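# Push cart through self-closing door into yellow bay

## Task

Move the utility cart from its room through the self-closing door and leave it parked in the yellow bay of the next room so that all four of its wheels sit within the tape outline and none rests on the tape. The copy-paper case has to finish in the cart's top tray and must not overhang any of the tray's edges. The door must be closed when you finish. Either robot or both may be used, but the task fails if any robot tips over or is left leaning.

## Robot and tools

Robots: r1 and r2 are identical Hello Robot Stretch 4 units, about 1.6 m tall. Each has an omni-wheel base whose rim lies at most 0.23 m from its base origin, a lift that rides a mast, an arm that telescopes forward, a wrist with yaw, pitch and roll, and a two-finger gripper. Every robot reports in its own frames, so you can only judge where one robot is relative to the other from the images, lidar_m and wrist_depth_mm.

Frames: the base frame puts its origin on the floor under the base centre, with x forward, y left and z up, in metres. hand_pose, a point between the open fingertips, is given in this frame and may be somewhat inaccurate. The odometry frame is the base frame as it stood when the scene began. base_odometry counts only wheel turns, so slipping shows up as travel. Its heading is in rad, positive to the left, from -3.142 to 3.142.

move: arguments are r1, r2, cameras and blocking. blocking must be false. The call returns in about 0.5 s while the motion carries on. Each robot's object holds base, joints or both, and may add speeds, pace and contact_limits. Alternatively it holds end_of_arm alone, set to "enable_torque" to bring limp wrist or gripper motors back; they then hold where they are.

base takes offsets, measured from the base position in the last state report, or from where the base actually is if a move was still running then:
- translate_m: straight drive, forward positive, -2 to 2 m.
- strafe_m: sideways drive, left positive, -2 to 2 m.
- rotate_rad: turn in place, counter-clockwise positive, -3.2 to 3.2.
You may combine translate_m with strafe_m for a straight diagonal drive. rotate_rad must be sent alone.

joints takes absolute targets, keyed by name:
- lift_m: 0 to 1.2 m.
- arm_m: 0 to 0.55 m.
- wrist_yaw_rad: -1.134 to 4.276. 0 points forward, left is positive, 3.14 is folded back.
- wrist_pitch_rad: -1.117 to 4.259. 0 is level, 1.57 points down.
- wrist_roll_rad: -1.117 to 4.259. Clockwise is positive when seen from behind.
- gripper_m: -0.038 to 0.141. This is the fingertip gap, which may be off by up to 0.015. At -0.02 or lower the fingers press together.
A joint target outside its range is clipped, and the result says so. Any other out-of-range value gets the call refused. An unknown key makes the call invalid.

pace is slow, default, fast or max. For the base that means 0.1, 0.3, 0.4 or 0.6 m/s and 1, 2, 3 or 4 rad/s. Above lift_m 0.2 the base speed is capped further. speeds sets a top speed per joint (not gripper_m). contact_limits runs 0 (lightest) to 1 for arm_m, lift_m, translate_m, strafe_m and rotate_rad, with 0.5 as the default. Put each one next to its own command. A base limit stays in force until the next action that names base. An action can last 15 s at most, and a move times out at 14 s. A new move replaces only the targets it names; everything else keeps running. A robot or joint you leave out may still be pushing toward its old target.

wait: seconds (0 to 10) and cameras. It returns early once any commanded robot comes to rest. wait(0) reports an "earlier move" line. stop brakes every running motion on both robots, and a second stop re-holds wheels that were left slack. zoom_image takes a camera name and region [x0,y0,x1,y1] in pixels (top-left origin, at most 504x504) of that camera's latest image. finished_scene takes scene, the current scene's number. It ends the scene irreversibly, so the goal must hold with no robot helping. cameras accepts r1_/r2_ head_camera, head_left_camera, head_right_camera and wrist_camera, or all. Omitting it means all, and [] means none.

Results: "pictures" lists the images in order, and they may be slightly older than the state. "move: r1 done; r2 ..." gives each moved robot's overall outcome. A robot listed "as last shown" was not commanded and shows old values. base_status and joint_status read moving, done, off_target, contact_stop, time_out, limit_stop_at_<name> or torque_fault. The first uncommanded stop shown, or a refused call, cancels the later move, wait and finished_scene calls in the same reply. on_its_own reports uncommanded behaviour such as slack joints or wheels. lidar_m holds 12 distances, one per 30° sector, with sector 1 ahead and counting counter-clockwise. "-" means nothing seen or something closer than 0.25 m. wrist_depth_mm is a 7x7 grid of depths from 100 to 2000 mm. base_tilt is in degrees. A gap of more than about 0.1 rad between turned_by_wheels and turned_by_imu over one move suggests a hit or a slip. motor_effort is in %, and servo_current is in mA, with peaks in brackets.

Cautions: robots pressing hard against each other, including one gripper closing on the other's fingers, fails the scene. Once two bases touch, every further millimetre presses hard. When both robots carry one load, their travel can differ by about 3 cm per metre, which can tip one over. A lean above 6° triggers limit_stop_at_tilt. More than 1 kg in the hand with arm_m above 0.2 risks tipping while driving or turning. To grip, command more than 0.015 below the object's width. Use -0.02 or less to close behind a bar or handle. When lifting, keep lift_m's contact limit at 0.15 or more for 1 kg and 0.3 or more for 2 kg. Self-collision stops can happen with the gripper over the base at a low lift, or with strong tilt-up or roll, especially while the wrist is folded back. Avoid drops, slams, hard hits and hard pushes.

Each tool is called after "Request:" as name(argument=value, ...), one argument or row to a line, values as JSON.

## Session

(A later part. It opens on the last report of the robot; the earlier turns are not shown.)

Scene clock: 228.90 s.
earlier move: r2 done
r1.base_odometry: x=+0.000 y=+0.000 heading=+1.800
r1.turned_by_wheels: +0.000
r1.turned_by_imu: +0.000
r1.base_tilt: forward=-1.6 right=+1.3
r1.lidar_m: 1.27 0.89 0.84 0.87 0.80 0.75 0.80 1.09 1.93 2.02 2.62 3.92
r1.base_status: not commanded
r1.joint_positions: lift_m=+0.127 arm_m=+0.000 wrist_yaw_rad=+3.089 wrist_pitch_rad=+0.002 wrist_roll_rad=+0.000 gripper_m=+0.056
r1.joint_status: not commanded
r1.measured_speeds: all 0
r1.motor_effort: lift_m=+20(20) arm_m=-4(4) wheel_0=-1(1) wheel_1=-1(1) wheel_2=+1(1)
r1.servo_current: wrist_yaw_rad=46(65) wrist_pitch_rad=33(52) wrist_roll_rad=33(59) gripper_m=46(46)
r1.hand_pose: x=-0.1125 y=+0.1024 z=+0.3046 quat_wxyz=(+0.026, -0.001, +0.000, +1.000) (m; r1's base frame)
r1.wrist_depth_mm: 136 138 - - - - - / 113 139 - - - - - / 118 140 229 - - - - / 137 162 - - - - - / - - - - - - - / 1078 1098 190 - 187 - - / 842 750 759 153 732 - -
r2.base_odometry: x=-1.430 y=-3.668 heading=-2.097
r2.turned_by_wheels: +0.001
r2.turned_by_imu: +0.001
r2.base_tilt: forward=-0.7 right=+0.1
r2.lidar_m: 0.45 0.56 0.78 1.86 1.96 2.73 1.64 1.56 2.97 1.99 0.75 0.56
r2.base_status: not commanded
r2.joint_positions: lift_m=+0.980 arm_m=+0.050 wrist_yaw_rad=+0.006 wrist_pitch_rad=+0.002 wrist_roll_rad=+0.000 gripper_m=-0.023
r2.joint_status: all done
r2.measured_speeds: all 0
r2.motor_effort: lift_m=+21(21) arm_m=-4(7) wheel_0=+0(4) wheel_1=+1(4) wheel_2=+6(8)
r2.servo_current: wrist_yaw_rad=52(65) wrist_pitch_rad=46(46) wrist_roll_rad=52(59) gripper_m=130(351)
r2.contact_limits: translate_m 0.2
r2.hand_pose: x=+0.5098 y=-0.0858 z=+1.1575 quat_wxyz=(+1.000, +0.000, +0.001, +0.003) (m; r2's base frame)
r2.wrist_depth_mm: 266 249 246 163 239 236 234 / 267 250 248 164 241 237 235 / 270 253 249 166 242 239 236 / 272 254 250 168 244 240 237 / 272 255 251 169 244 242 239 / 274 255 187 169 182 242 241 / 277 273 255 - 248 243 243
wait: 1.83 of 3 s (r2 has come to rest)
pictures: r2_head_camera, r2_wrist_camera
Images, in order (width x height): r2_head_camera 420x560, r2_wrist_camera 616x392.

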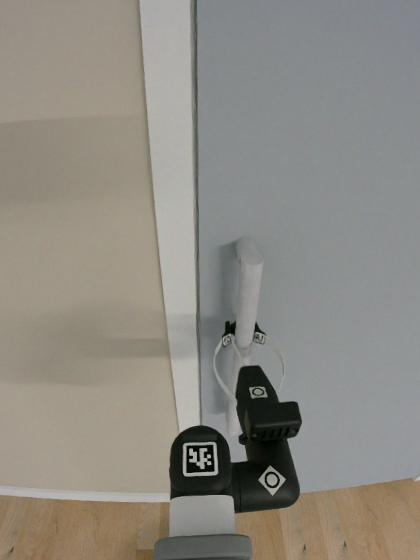

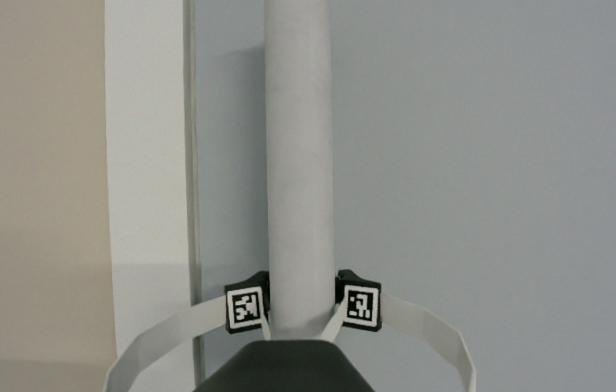

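Request:
move(
  r2={"base": {"translate_m": -0.277, "strafe_m": -0.131}, "joints": {"wrist_yaw_rad": 0.262}, "speeds": {"wrist_yaw_rad": 0.2}},
  blocking=false,
  cameras=[],
)

Request:
wait(
  seconds=2.5,
  cameras=["r2_head_camera","r2_head_right_camera","r2_wrist_camera"],
)

Scene clock: 243.60 s.
move: r2 moving
r1: as last shown
r1.lidar_m: 1.29 0.89 0.84 0.86 0.78 0.77 0.80 1.09 1.95 1.99 2.65 3.91
r1.servo_current: wrist_yaw_rad=39(72) wrist_pitch_rad=39(46) wrist_roll_rad=39(65) gripper_m=33(46)
r1.wrist_depth_mm: 136 139 - - - - - / 113 139 - - - - - / 118 140 229 - - - - / 137 161 - - - - - / - - - - - - - / 1098 1060 190 - 187 - - / 854 750 759 153 741 - -
r2.base_odometry: x=-1.427 y=-3.633 heading=-2.097
r2.turned_by_wheels: +0.000
r2.turned_by_imu: -0.032
r2.base_tilt: forward=-0.6 right=+0.1
r2.lidar_m: 0.43 0.57 0.79 1.87 1.93 2.62 1.73 1.53 3.02 2.39 0.81 0.56
r2.base_status: translate_m moving; strafe_m moving
r2.joint_positions: lift_m=+0.980 arm_m=+0.050 wrist_yaw_rad=+0.089 wrist_pitch_rad=+0.002 wrist_roll_rad=+0.000 gripper_m=-0.023
r2.joint_status: wrist_yaw_rad moving
r2.measured_speeds: translate_m=-0.123 strafe_m=-0.056 rotate_rad=-0.001 lift_m=+0.000 arm_m=+0.000 wrist_yaw_rad=+0.215 wrist_pitch_rad=+0.000 wrist_roll_rad=+0.000
r2.motor_effort: lift_m=+21(21) arm_m=-4(4) wheel_0=-13(14) wheel_1=-10(16) wheel_2=+23(24)
r2.servo_current: wrist_yaw_rad=39(72) wrist_pitch_rad=39(46) wrist_roll_rad=33(52) gripper_m=137(137)
r2.hand_pose: x=+0.5160 y=-0.0613 z=+1.1575 quat_wxyz=(+0.999, +0.000, +0.001, +0.045) (m; r2's base frame)
r2.wrist_depth_mm: 294 274 248 164 237 234 229 / 297 276 249 165 239 235 231 / 300 276 250 167 241 236 232 / 303 293 251 167 242 237 234 / 304 294 254 168 244 239 235 / 306 297 186 169 181 240 237 / 309 300 277 - 246 240 239
pictures: none
No camera images: "cameras" was empty.

Scene clock: 245.50 s.
earlier move: r2 done
r1.base_odometry: x=+0.000 y=+0.000 heading=+1.800
r1.turned_by_wheels: +0.000
r1.turned_by_imu: +0.000
r1.base_tilt: forward=-1.5 right=+1.2
r1.lidar_m: 1.31 0.90 0.83 0.89 0.83 0.77 0.79 1.05 1.94 2.01 2.66 3.89
r1.base_status: not commanded
r1.joint_positions: lift_m=+0.127 arm_m=+0.000 wrist_yaw_rad=+3.089 wrist_pitch_rad=+0.002 wrist_roll_rad=+0.000 gripper_m=+0.056
r1.joint_status: not commanded
r1.measured_speeds: all 0
r1.motor_effort: lift_m=+20(20) arm_m=-4(4) wheel_0=-1(1) wheel_1=-1(1) wheel_2=+1(1)
r1.servo_current: wrist_yaw_rad=26(72) wrist_pitch_rad=33(52) wrist_roll_rad=46(65) gripper_m=33(52)
r1.hand_pose: x=-0.1125 y=+0.1024 z=+0.3046 quat_wxyz=(+0.026, -0.001, +0.000, +1.000) (m; r1's base frame)
r1.wrist_depth_mm: 136 139 - - - - - / 113 139 - - - - - / 117 139 229 - - - - / 137 161 - - - - - / - - - - - - - / 1078 1098 190 - 187 - - / 854 750 741 153 741 - -
r2.base_odometry: x=-1.404 y=-3.363 heading=-2.096
r2.turned_by_wheels: +0.000
r2.turned_by_imu: -0.034
r2.base_tilt: forward=-0.6 right=+0.0
r2.lidar_m: 0.44 0.81 1.10 1.96 2.04 2.69 1.44 1.25 2.95 2.76 1.20 0.62
r2.base_status: done
r2.joint_positions: lift_m=+0.980 arm_m=+0.050 wrist_yaw_rad=+0.270 wrist_pitch_rad=+0.002 wrist_roll_rad=+0.000 gripper_m=-0.023
r2.joint_status: all done
r2.measured_speeds: all 0
r2.motor_effort: lift_m=+21(21) arm_m=-4(4) wheel_0=+0(14) wheel_1=-3(18) wheel_2=+13(28)
r2.servo_current: wrist_yaw_rad=65(72) wrist_pitch_rad=39(52) wrist_roll_rad=59(59) gripper_m=124(137)
r2.hand_pose: x=+0.5222 y=-0.0075 z=+1.1575 quat_wxyz=(+0.991, +0.000, +0.001, +0.134) (m; r2's base frame)
r2.wrist_depth_mm: - - 241 164 244 245 246 / - - 244 166 244 246 247 / - - 244 165 246 247 249 / - - 246 169 249 249 251 / - - 248 167 249 250 251 / - - 185 168 180 253 253 / - - 251 - 253 254 254
wait: 1.90 of 2.5 s (r2 has come to rest)
pictures: r2_head_camera, r2_head_right_camera, r2_wrist_camera
Images, in order (width x height): r2_head_camera 420x560, r2_head_right_camera 420x672, r2_wrist_camera 616x392.

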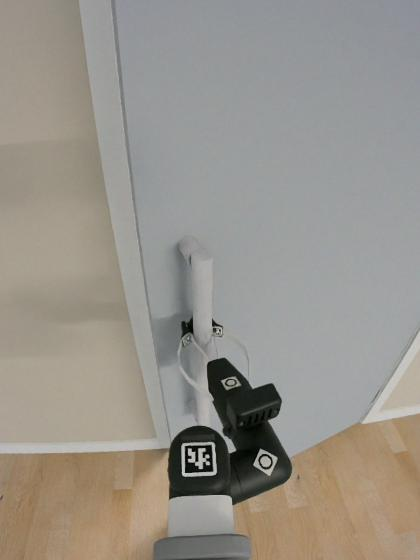

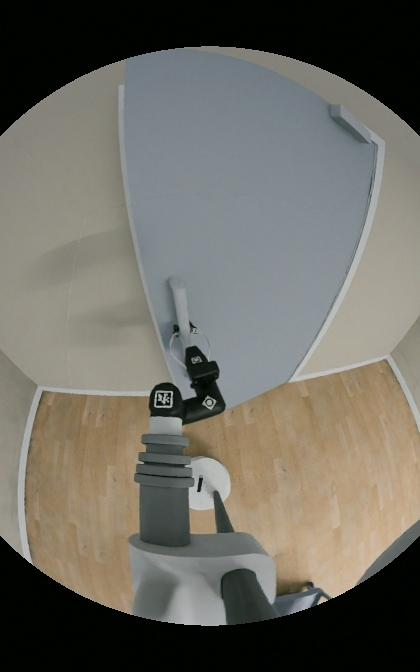

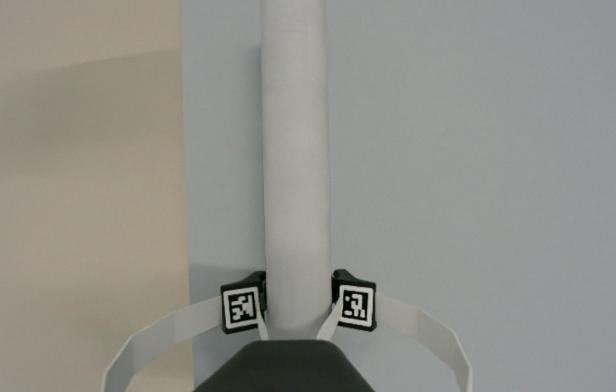

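Request:
move(
  r2={"base": {"translate_m": -0.221, "strafe_m": -0.213}, "joints": {"wrist_yaw_rad": 0.59}, "speeds": {"wrist_yaw_rad": 0.22}},
  blocking=false,
  cameras=[],
)

Request:
wait(
  seconds=2.5,
  cameras=["r2_head_camera","r2_wrist_camera"],
)

Scene clock: 255.73 s.
move: r2 moving
r1: as last shown
r1.base_tilt: forward=-1.6 right=+1.3
r1.lidar_m: 1.30 0.90 0.85 0.88 0.81 0.77 0.80 1.08 1.94 2.01 2.64 3.91
r1.servo_current: wrist_yaw_rad=52(59) wrist_pitch_rad=39(52) wrist_roll_rad=46(72) gripper_m=46(46)
r1.wrist_depth_mm: 136 139 - - - - - / 114 139 - - - - - / 118 140 229 - - - - / 137 161 - - - - - / - - - - - - - / 1078 1098 190 - 187 - - / 842 741 750 153 741 - -
r2.base_odometry: x=-1.412 y=-3.331 heading=-2.096
r2.turned_by_wheels: +0.001
r2.turned_by_imu: -0.001
r2.base_tilt: forward=-0.6 right=+0.0
r2.lidar_m: 0.46 0.82 1.14 1.98 2.06 2.70 1.40 1.24 2.94 2.75 1.23 0.64
r2.base_status: translate_m moving; strafe_m moving
r2.joint_positions: lift_m=+0.980 arm_m=+0.050 wrist_yaw_rad=+0.357 wrist_pitch_rad=+0.002 wrist_roll_rad=+0.000 gripper_m=-0.023
r2.joint_status: wrist_yaw_rad moving
r2.measured_speeds: translate_m=-0.092 strafe_m=-0.089 rotate_rad=+0.004 lift_m=+0.000 arm_m=+0.000 wrist_yaw_rad=+0.208 wrist_pitch_rad=+0.000 wrist_roll_rad=+0.000
r2.motor_effort: lift_m=+21(21) arm_m=-4(4) wheel_0=+0(7) wheel_1=-16(16) wheel_2=+21(24)
r2.servo_current: wrist_yaw_rad=0(78) wrist_pitch_rad=39(46) wrist_roll_rad=39(52) gripper_m=130(130)
r2.hand_pose: x=+0.5217 y=+0.0187 z=+1.1575 quat_wxyz=(+0.984, +0.000, +0.001, +0.177) (m; r2's base frame)
r2.wrist_depth_mm: - - 244 163 241 238 238 / - - 245 165 243 240 238 / - - 247 166 244 242 241 / - - 248 166 246 243 243 / - - 249 169 247 246 245 / - - 185 168 179 246 246 / - - 252 - 250 247 247
pictures: none
No camera images: "cameras" was empty.

Scene clock: 257.70 s.
earlier move: r2 done
r1.base_odometry: x=+0.000 y=+0.000 heading=+1.800
r1.turned_by_wheels: +0.000
r1.turned_by_imu: +0.000
r1.base_tilt: forward=-1.6 right=+1.2
r1.lidar_m: 1.33 0.90 0.84 0.88 0.84 0.76 0.80 1.08 1.93 2.00 2.64 3.91
r1.base_status: not commanded
r1.joint_positions: lift_m=+0.127 arm_m=+0.000 wrist_yaw_rad=+3.089 wrist_pitch_rad=+0.002 wrist_roll_rad=+0.000 gripper_m=+0.056
r1.joint_status: not commanded
r1.measured_speeds: all 0
r1.motor_effort: lift_m=+20(20) arm_m=-4(4) wheel_0=-1(1) wheel_1=-1(1) wheel_2=+1(1)
r1.servo_current: wrist_yaw_rad=39(72) wrist_pitch_rad=39(52) wrist_roll_rad=52(72) gripper_m=39(46)
r1.hand_pose: x=-0.1125 y=+0.1024 z=+0.3046 quat_wxyz=(+0.026, -0.001, +0.000, +1.000) (m; r1's base frame)
r1.wrist_depth_mm: 136 139 - - - - - / 113 139 - - - - - / 118 140 229 - - - - / 137 161 - - - - - / - - - - - - - / 1078 1098 190 - 187 - - / 842 741 759 153 741 - -
r2.base_odometry: x=-1.478 y=-3.065 heading=-2.096
r2.turned_by_wheels: +0.000
r2.turned_by_imu: +0.001
r2.base_tilt: forward=-0.6 right=+0.0
r2.lidar_m: 0.46 0.53 1.41 2.15 2.22 2.91 1.02 1.02 2.75 2.57 1.58 0.81
r2.base_status: done
r2.joint_positions: lift_m=+0.980 arm_m=+0.050 wrist_yaw_rad=+0.588 wrist_pitch_rad=+0.002 wrist_roll_rad=+0.000 gripper_m=-0.023
r2.joint_status: all done
r2.measured_speeds: all 0
r2.motor_effort: lift_m=+21(21) arm_m=-4(5) wheel_0=+3(8) wheel_1=-6(17) wheel_2=+11(24)
r2.servo_current: wrist_yaw_rad=52(98) wrist_pitch_rad=39(46) wrist_roll_rad=46(59) gripper_m=117(130)
r2.hand_pose: x=+0.5093 y=+0.0874 z=+1.1575 quat_wxyz=(+0.957, +0.000, +0.001, +0.290) (m; r2's base frame)
r2.wrist_depth_mm: - - 242 164 241 241 241 / - - 243 164 243 243 242 / - - 246 166 244 244 243 / - - 247 166 247 245 246 / 1756 - 248 169 247 247 247 / 1808 - 185 167 179 248 248 / - 137 252 - 251 249 250
wait: 1.97 of 2.5 s (r2 has come to rest)
pictures: r2_head_camera, r2_wrist_camera
Images, in order (width x height): r2_head_camera 420x560, r2_wrist_camera 616x392.

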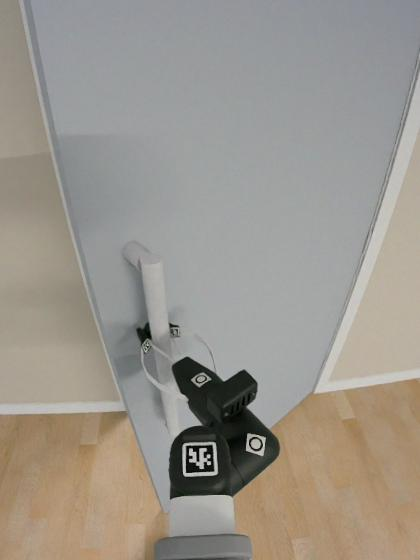

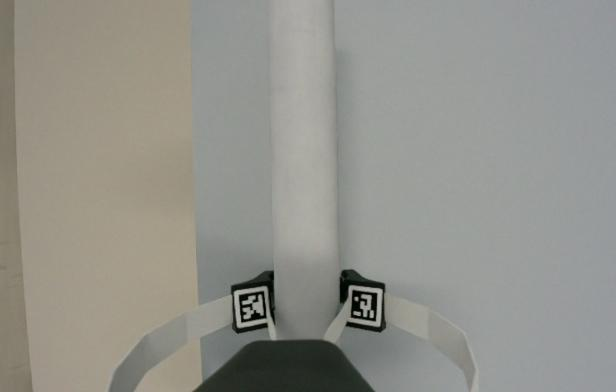

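Request:
move(
  r2={"base": {"translate_m": -0.158, "strafe_m": -0.264}, "joints": {"wrist_yaw_rad": 0.85}, "speeds": {"wrist_yaw_rad": 0.2}},
  blocking=false,
  cameras=[],
)

Request:
wait(
  seconds=2.5,
  cameras=["r2_head_camera","r2_wrist_camera","r2_head_right_camera"],
)

Scene clock: 264.20 s.
move: r2 moving
r1: as last shown
r1.base_tilt: forward=-1.6 right=+1.3
r1.lidar_m: 1.31 0.88 0.84 0.87 0.82 0.76 0.80 1.07 1.94 2.01 2.66 3.91
r1.servo_current: wrist_yaw_rad=59(59) wrist_pitch_rad=39(46) wrist_roll_rad=33(65) gripper_m=46(46)
r1.wrist_depth_mm: 136 138 - - - - - / 113 139 - - - - - / 118 139 229 - - - - / 137 161 - - - - - / - - - - - - - / 1042 1078 190 - 188 - - / 842 750 768 154 750 - -
r2.base_odometry: x=-1.493 y=-3.038 heading=-2.095
r2.turned_by_wheels: +0.000
r2.turned_by_imu: -0.001
r2.base_tilt: forward=-0.6 right=+0.0
r2.lidar_m: 0.46 0.50 1.43 2.19 2.25 2.97 0.99 1.00 2.72 2.56 1.59 0.81
r2.base_status: translate_m moving; strafe_m moving
r2.joint_positions: lift_m=+0.980 arm_m=+0.050 wrist_yaw_rad=+0.666 wrist_pitch_rad=+0.002 wrist_roll_rad=+0.000 gripper_m=-0.023
r2.joint_status: wrist_yaw_rad moving
r2.measured_speeds: translate_m=-0.062 strafe_m=-0.101 rotate_rad=-0.011 lift_m=+0.000 arm_m=+0.000 wrist_yaw_rad=+0.199 wrist_pitch_rad=+0.000 wrist_roll_rad=+0.000
r2.motor_effort: lift_m=+21(21) arm_m=-4(4) wheel_0=+6(7) wheel_1=-17(17) wheel_2=+20(20)
r2.servo_current: wrist_yaw_rad=65(104) wrist_pitch_rad=39(52) wrist_roll_rad=39(59) gripper_m=117(117)
r2.hand_pose: x=+0.5017 y=+0.1094 z=+1.1575 quat_wxyz=(+0.945, +0.000, +0.001, +0.327) (m; r2's base frame)
r2.wrist_depth_mm: - - 244 163 239 237 236 / 1863 - 245 164 240 239 236 / 1863 - 247 167 242 240 237 / 1863 - 248 166 244 241 240 / 1863 - 249 168 245 243 240 / 1863 - 183 168 180 244 242 / - 122 - - 247 245 243
pictures: none
No camera images: "cameras" was empty.

Scene clock: 266.20 s.
earlier move: r2 done
r1.base_odometry: x=+0.000 y=+0.000 heading=+1.800
r1.turned_by_wheels: +0.000
r1.turned_by_imu: +0.000
r1.base_tilt: forward=-1.6 right=+1.3
r1.lidar_m: 1.30 0.90 0.84 0.86 0.83 0.75 0.82 1.08 1.93 1.99 2.63 3.92
r1.base_status: not commanded
r1.joint_positions: lift_m=+0.127 arm_m=+0.000 wrist_yaw_rad=+3.089 wrist_pitch_rad=+0.002 wrist_roll_rad=+0.000 gripper_m=+0.056
r1.joint_status: not commanded
r1.measured_speeds: all 0
r1.motor_effort: lift_m=+20(20) arm_m=-4(4) wheel_0=-1(1) wheel_1=-1(1) wheel_2=+1(1)
r1.servo_current: wrist_yaw_rad=59(78) wrist_pitch_rad=46(52) wrist_roll_rad=46(65) gripper_m=46(52)
r1.hand_pose: x=-0.1125 y=+0.1024 z=+0.3046 quat_wxyz=(+0.026, -0.001, +0.000, +1.000) (m; r1's base frame)
r1.wrist_depth_mm: 136 139 - - - - - / 113 139 - - - - - / 117 139 229 - - - - / 137 162 - - - - - / - - - - - - - / 1098 1098 190 - 187 - - / 842 759 759 153 741 - -
r2.base_odometry: x=-1.627 y=-2.797 heading=-2.095
r2.turned_by_wheels: +0.000
r2.turned_by_imu: +0.000
r2.base_tilt: forward=-0.7 right=+0.0
r2.lidar_m: 0.41 0.42 1.62 2.42 2.47 3.26 0.82 0.88 2.48 2.34 1.83 1.14
r2.base_status: done
r2.joint_positions: lift_m=+0.980 arm_m=+0.050 wrist_yaw_rad=+0.847 wrist_pitch_rad=+0.002 wrist_roll_rad=+0.000 gripper_m=-0.024
r2.joint_status: all done
r2.measured_speeds: all 0
r2.motor_effort: lift_m=+21(21) arm_m=-4(5) wheel_0=+5(8) wheel_1=-5(19) wheel_2=+11(21)
r2.servo_current: wrist_yaw_rad=46(124) wrist_pitch_rad=39(52) wrist_roll_rad=52(65) gripper_m=111(117)
r2.hand_pose: x=+0.4774 y=+0.1582 z=+1.1575 quat_wxyz=(+0.912, +0.000, +0.001, +0.411) (m; r2's base frame)
r2.wrist_depth_mm: - - 239 163 244 245 247 / - - 242 165 245 246 248 / - - 243 166 247 248 249 / - - 245 166 248 249 251 / - - 246 167 249 251 251 / - - 185 168 180 253 254 / - - 249 - 252 253 255
wait: 2.00 of 2.5 s (r2 has come to rest)
pictures: r2_head_camera, r2_head_right_camera, r2_wrist_camera
Images, in order (width x height): r2_head_camera 420x560, r2_head_right_camera 420x672, r2_wrist_camera 616x392.

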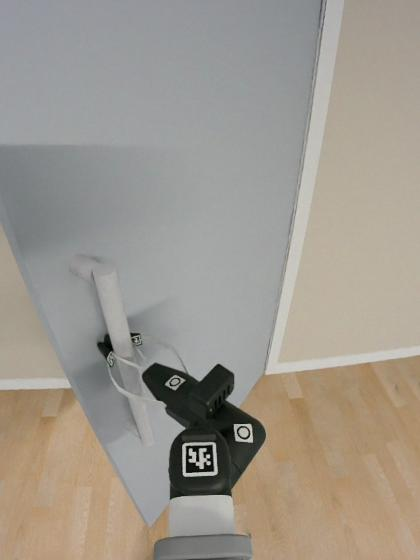

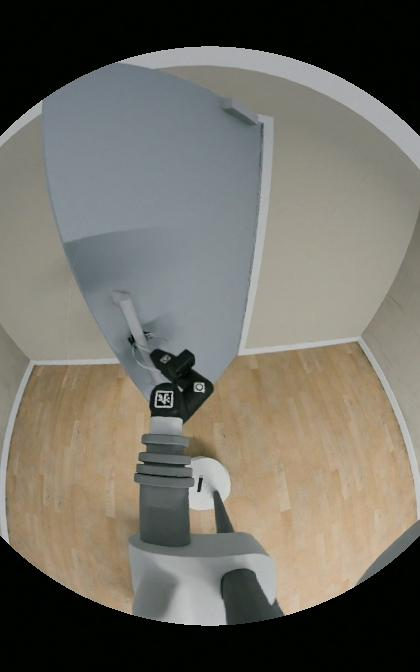

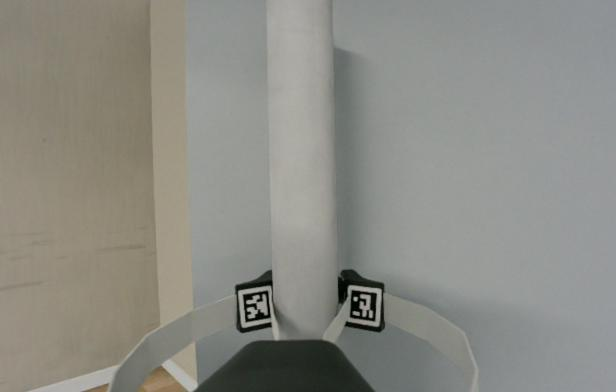

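Request:
move(
  r2={"base": {"translate_m": -0.085, "strafe_m": -0.295}, "joints": {"wrist_yaw_rad": 1.13}, "speeds": {"wrist_yaw_rad": 0.22}},
  blocking=false,
  cameras=[],
)

Request:
wait(
  seconds=2.5,
  cameras=["r2_head_camera","r2_wrist_camera","r2_head_right_camera"],
)

Scene clock: 272.67 s.
move: r2 moving
r1: as last shown
r1.lidar_m: 1.29 0.90 0.84 0.86 0.82 0.78 0.82 1.07 1.94 2.00 2.62 3.90
r1.servo_current: wrist_yaw_rad=39(72) wrist_pitch_rad=39(46) wrist_roll_rad=33(59) gripper_m=52(52)
r1.wrist_depth_mm: 136 139 - - - - - / 113 139 - - - - - / 118 140 229 - - - - / 137 161 - - - - - / - - - - - - - / 1078 1098 191 - 187 - - / 831 759 750 153 741 - -
r2.base_odometry: x=-1.650 y=-2.774 heading=-2.094
r2.turned_by_wheels: +0.000
r2.turned_by_imu: +0.001
r2.base_tilt: forward=-0.6 right=+0.0
r2.lidar_m: 0.56 0.46 1.66 2.45 2.48 3.31 0.81 0.92 2.45 2.31 1.84 1.23
r2.base_status: translate_m moving; strafe_m moving
r2.joint_positions: lift_m=+0.980 arm_m=+0.050 wrist_yaw_rad=+0.926 wrist_pitch_rad=+0.002 wrist_roll_rad=+0.000 gripper_m=-0.024
r2.joint_status: wrist_yaw_rad moving
r2.measured_speeds: translate_m=-0.032 strafe_m=-0.122 rotate_rad=+0.003 lift_m=+0.000 arm_m=+0.000 wrist_yaw_rad=+0.202 wrist_pitch_rad=+0.000 wrist_roll_rad=+0.000
r2.motor_effort: lift_m=+21(21) arm_m=-5(5) wheel_0=+10(14) wheel_1=-19(19) wheel_2=+17(18)
r2.servo_current: wrist_yaw_rad=189(189) wrist_pitch_rad=39(46) wrist_roll_rad=46(52) gripper_m=117(124)
r2.hand_pose: x=+0.4641 y=+0.1780 z=+1.1575 quat_wxyz=(+0.895, +0.000, +0.001, +0.447) (m; r2's base frame)
r2.wrist_depth_mm: - - 243 162 242 240 240 / - - 244 166 242 242 242 / - - 245 166 244 245 243 / - - 246 166 245 245 244 / - - 249 167 247 246 247 / - - 249 167 180 249 247 / - - 250 - 250 249 249
pictures: none
No camera images: "cameras" was empty.

Scene clock: 274.63 s.
earlier move: r2 off_target
r1.base_odometry: x=+0.000 y=+0.000 heading=+1.800
r1.turned_by_wheels: +0.000
r1.turned_by_imu: +0.000
r1.base_tilt: forward=-1.6 right=+1.2
r1.lidar_m: 1.28 0.91 0.85 0.85 0.82 0.77 0.81 1.08 1.94 2.01 2.64 3.92
r1.base_status: not commanded
r1.joint_positions: lift_m=+0.127 arm_m=+0.000 wrist_yaw_rad=+3.089 wrist_pitch_rad=+0.002 wrist_roll_rad=+0.000 gripper_m=+0.056
r1.joint_status: not commanded
r1.measured_speeds: all 0
r1.motor_effort: lift_m=+20(20) arm_m=-4(4) wheel_0=-1(2) wheel_1=-1(1) wheel_2=+1(1)
r1.servo_current: wrist_yaw_rad=39(72) wrist_pitch_rad=39(52) wrist_roll_rad=46(72) gripper_m=39(52)
r1.hand_pose: x=-0.1125 y=+0.1024 z=+0.3046 quat_wxyz=(+0.026, -0.001, +0.000, +1.000) (m; r1's base frame)
r1.wrist_depth_mm: 137 139 - - - - - / 113 139 - - - - - / 117 140 229 - - - - / 137 161 - - - - - / - - - - - - - / 1098 1078 191 - 187 - - / 842 750 741 153 741 - -
r2.base_odometry: x=-1.840 y=-2.576 heading=-2.094
r2.turned_by_wheels: +0.000
r2.turned_by_imu: +0.000
r2.base_tilt: forward=-0.6 right=+0.1
r2.lidar_m: 0.65 0.44 1.76 2.71 2.77 0.77 0.78 3.11 2.16 2.04 1.94 1.37
r2.base_status: done
r2.joint_positions: lift_m=+0.980 arm_m=+0.050 wrist_yaw_rad=+1.110 wrist_pitch_rad=+0.002 wrist_roll_rad=+0.000 gripper_m=-0.024
r2.joint_status: wrist_yaw_rad off_target (ended at +1.109, target +1.130)
r2.measured_speeds: all 0
r2.on_its_own: wrist_yaw_rad is at rest, and its servo_current (111 mA) is outside its rest range (0 to 104 mA)
r2.motor_effort: lift_m=+21(21) arm_m=-4(5) wheel_0=+2(14) wheel_1=-9(20) wheel_2=+12(18)
r2.servo_current: wrist_yaw_rad=111(254) wrist_pitch_rad=39(46) wrist_roll_rad=39(65) gripper_m=111(124)
r2.hand_pose: x=+0.4275 y=+0.2194 z=+1.1575 quat_wxyz=(+0.850, +0.000, +0.001, +0.527) (m; r2's base frame)
r2.wrist_depth_mm: - - 239 162 245 249 253 / - - 239 163 247 251 254 / - - 240 166 250 252 256 / - - 242 165 250 256 257 / - - 243 167 251 254 259 / - - 243 167 180 258 263 / - - 245 - 255 256 262
wait: 1.97 of 2.5 s (r2 has come to rest)
pictures: r2_head_camera, r2_head_right_camera, r2_wrist_camera
Images, in order (width x height): r2_head_camera 420x560, r2_head_right_camera 420x672, r2_wrist_camera 616x392.

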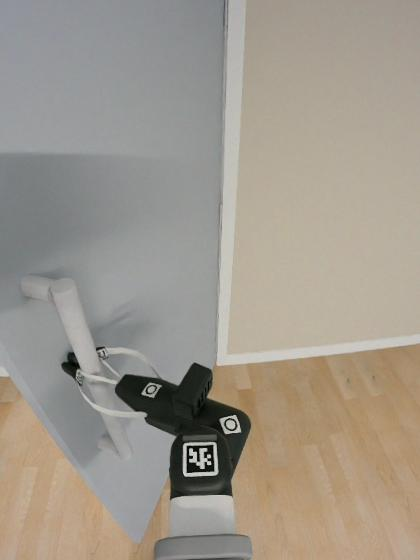

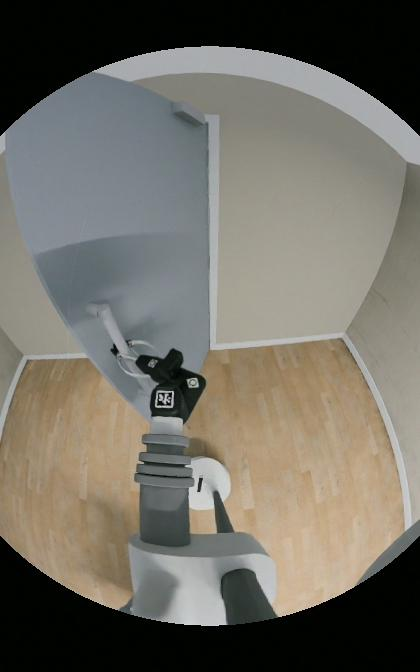

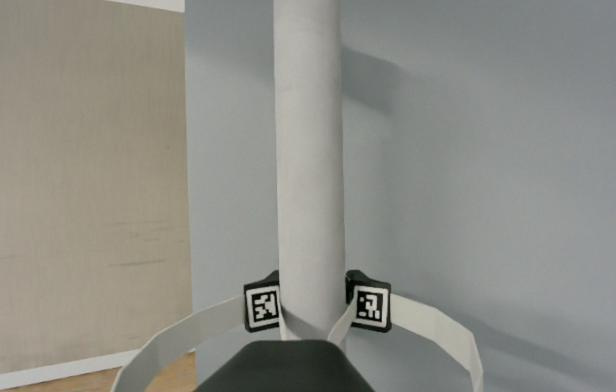

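Request:
move(
  r2={"base": {"translate_m": -0.005, "strafe_m": -0.3}, "joints": {"wrist_yaw_rad": 1.43}, "speeds": {"wrist_yaw_rad": 0.25}},
  blocking=false,
  cameras=[],
)

Request:
wait(
  seconds=2.5,
  cameras=["r2_head_camera","r2_wrist_camera","r2_head_right_camera"],
)

Scene clock: 283.60 s.
move: r2 moving
r1: as last shown
r1.base_tilt: forward=-1.6 right=+1.3
r1.lidar_m: 1.30 0.90 0.83 0.88 0.82 0.76 0.79 1.07 1.94 2.00 2.64 3.91
r1.motor_effort: lift_m=+20(20) arm_m=-4(4) wheel_0=+0(1) wheel_1=-1(1) wheel_2=+1(1)
r1.servo_current: wrist_yaw_rad=39(72) wrist_pitch_rad=39(46) wrist_roll_rad=46(65) gripper_m=39(46)
r1.wrist_depth_mm: 136 138 - - - - - / 113 139 - - - - - / 118 140 229 - - - - / 137 162 - - - - - / - - - - - - - / 1060 1098 190 - 187 - - / 854 741 750 153 750 - -
r2.base_odometry: x=-1.871 y=-2.558 heading=-2.094
r2.turned_by_wheels: +0.000
r2.turned_by_imu: +0.001
r2.base_tilt: forward=-0.6 right=+0.1
r2.lidar_m: 0.68 0.41 1.79 2.74 2.78 0.79 0.78 3.02 2.13 2.00 1.99 1.38
r2.base_status: translate_m moving; strafe_m moving
r2.joint_positions: lift_m=+0.980 arm_m=+0.050 wrist_yaw_rad=+1.201 wrist_pitch_rad=+0.002 wrist_roll_rad=+0.000 gripper_m=-0.024
r2.joint_status: wrist_yaw_rad moving
r2.measured_speeds: translate_m=-0.002 strafe_m=-0.135 rotate_rad=-0.006 lift_m=+0.000 arm_m=+0.000 wrist_yaw_rad=+0.245 wrist_pitch_rad=+0.000 wrist_roll_rad=+0.000
r2.motor_effort: lift_m=+21(21) arm_m=-4(4) wheel_0=+8(9) wheel_1=-21(21) wheel_2=+15(16)
r2.servo_current: wrist_yaw_rad=371(371) wrist_pitch_rad=39(46) wrist_roll_rad=52(59) gripper_m=104(117)
r2.hand_pose: x=+0.4068 y=+0.2372 z=+1.1575 quat_wxyz=(+0.825, +0.000, +0.001, +0.565) (m; r2's base frame)
r2.wrist_depth_mm: - - 238 162 241 241 241 / - - 240 162 242 243 244 / - - 241 163 242 244 245 / - - 242 164 245 245 245 / - - 245 166 246 246 247 / - - 243 167 178 248 248 / - - 246 - 249 248 250
pictures: none
No camera images: "cameras" was empty.

Scene clock: 285.43 s.
earlier move: r2 off_target
r1.base_odometry: x=+0.000 y=+0.000 heading=+1.800
r1.turned_by_wheels: +0.000
r1.turned_by_imu: +0.000
r1.base_tilt: forward=-1.6 right=+1.3
r1.lidar_m: 1.30 0.89 0.82 0.87 0.81 0.76 0.79 1.07 1.93 2.01 2.64 3.90
r1.base_status: not commanded
r1.joint_positions: lift_m=+0.127 arm_m=+0.000 wrist_yaw_rad=+3.089 wrist_pitch_rad=+0.002 wrist_roll_rad=+0.000 gripper_m=+0.056
r1.joint_status: not commanded
r1.measured_speeds: all 0
r1.motor_effort: lift_m=+20(20) arm_m=-4(4) wheel_0=-1(1) wheel_1=-1(1) wheel_2=+1(1)
r1.servo_current: wrist_yaw_rad=52(72) wrist_pitch_rad=39(52) wrist_roll_rad=39(78) gripper_m=46(52)
r1.hand_pose: x=-0.1125 y=+0.1024 z=+0.3046 quat_wxyz=(+0.026, -0.001, +0.000, +1.000) (m; r1's base frame)
r1.wrist_depth_mm: 136 138 - - - - - / 113 139 - - - - - / 118 139 228 - - - - / 137 161 - - - - - / - - - - - - - / 1098 1098 190 - 187 - - / 842 750 759 153 750 - -
r2.base_odometry: x=-2.097 y=-2.422 heading=-2.094
r2.turned_by_wheels: +0.000
r2.turned_by_imu: +0.001
r2.base_tilt: forward=-0.6 right=+0.1
r2.lidar_m: 0.94 0.40 0.43 2.98 3.07 0.85 0.86 2.63 1.86 1.75 1.81 1.40
r2.base_status: done
r2.joint_positions: lift_m=+0.980 arm_m=+0.050 wrist_yaw_rad=+1.386 wrist_pitch_rad=+0.002 wrist_roll_rad=+0.000 gripper_m=-0.024
r2.joint_status: wrist_yaw_rad off_target (ended at +1.385, target +1.430)
r2.measured_speeds: all 0
r2.on_its_own: wrist_yaw_rad is at rest, and its servo_current (377 mA) is outside its rest range (0 to 104 mA)
r2.motor_effort: lift_m=+21(21) arm_m=-4(5) wheel_0=-2(9) wheel_1=-12(24) wheel_2=+12(20)
r2.servo_current: wrist_yaw_rad=377(533) wrist_pitch_rad=39(46) wrist_roll_rad=52(65) gripper_m=104(117)
r2.hand_pose: x=+0.3598 y=+0.2674 z=+1.1575 quat_wxyz=(+0.769, +0.000, +0.001, +0.639) (m; r2's base frame)
r2.wrist_depth_mm: - - 234 160 242 247 251 / - - 234 236 245 249 253 / - - 236 163 246 249 252 / - - 236 164 246 251 255 / - - 237 167 248 252 257 / - - 237 167 178 254 258 / - - 241 - 251 253 259
wait: 1.83 of 2.5 s (r2 has come to rest)
pictures: r2_head_camera, r2_head_right_camera, r2_wrist_camera
Images, in order (width x height): r2_head_camera 420x560, r2_head_right_camera 420x672, r2_wrist_camera 616x392.

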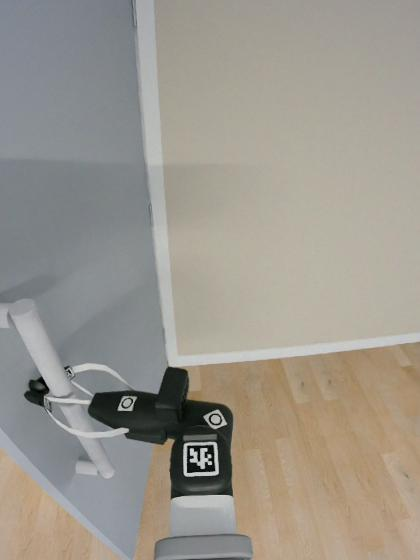

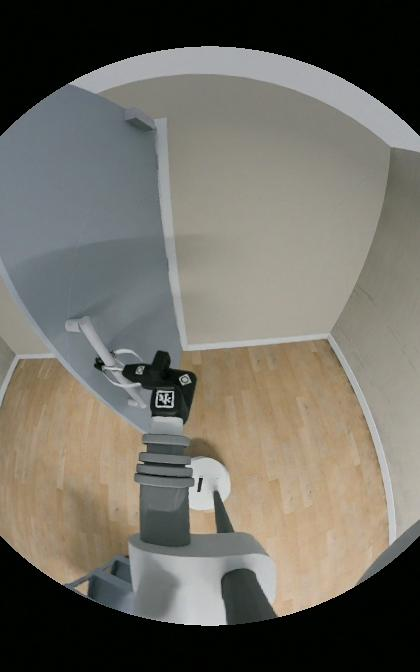

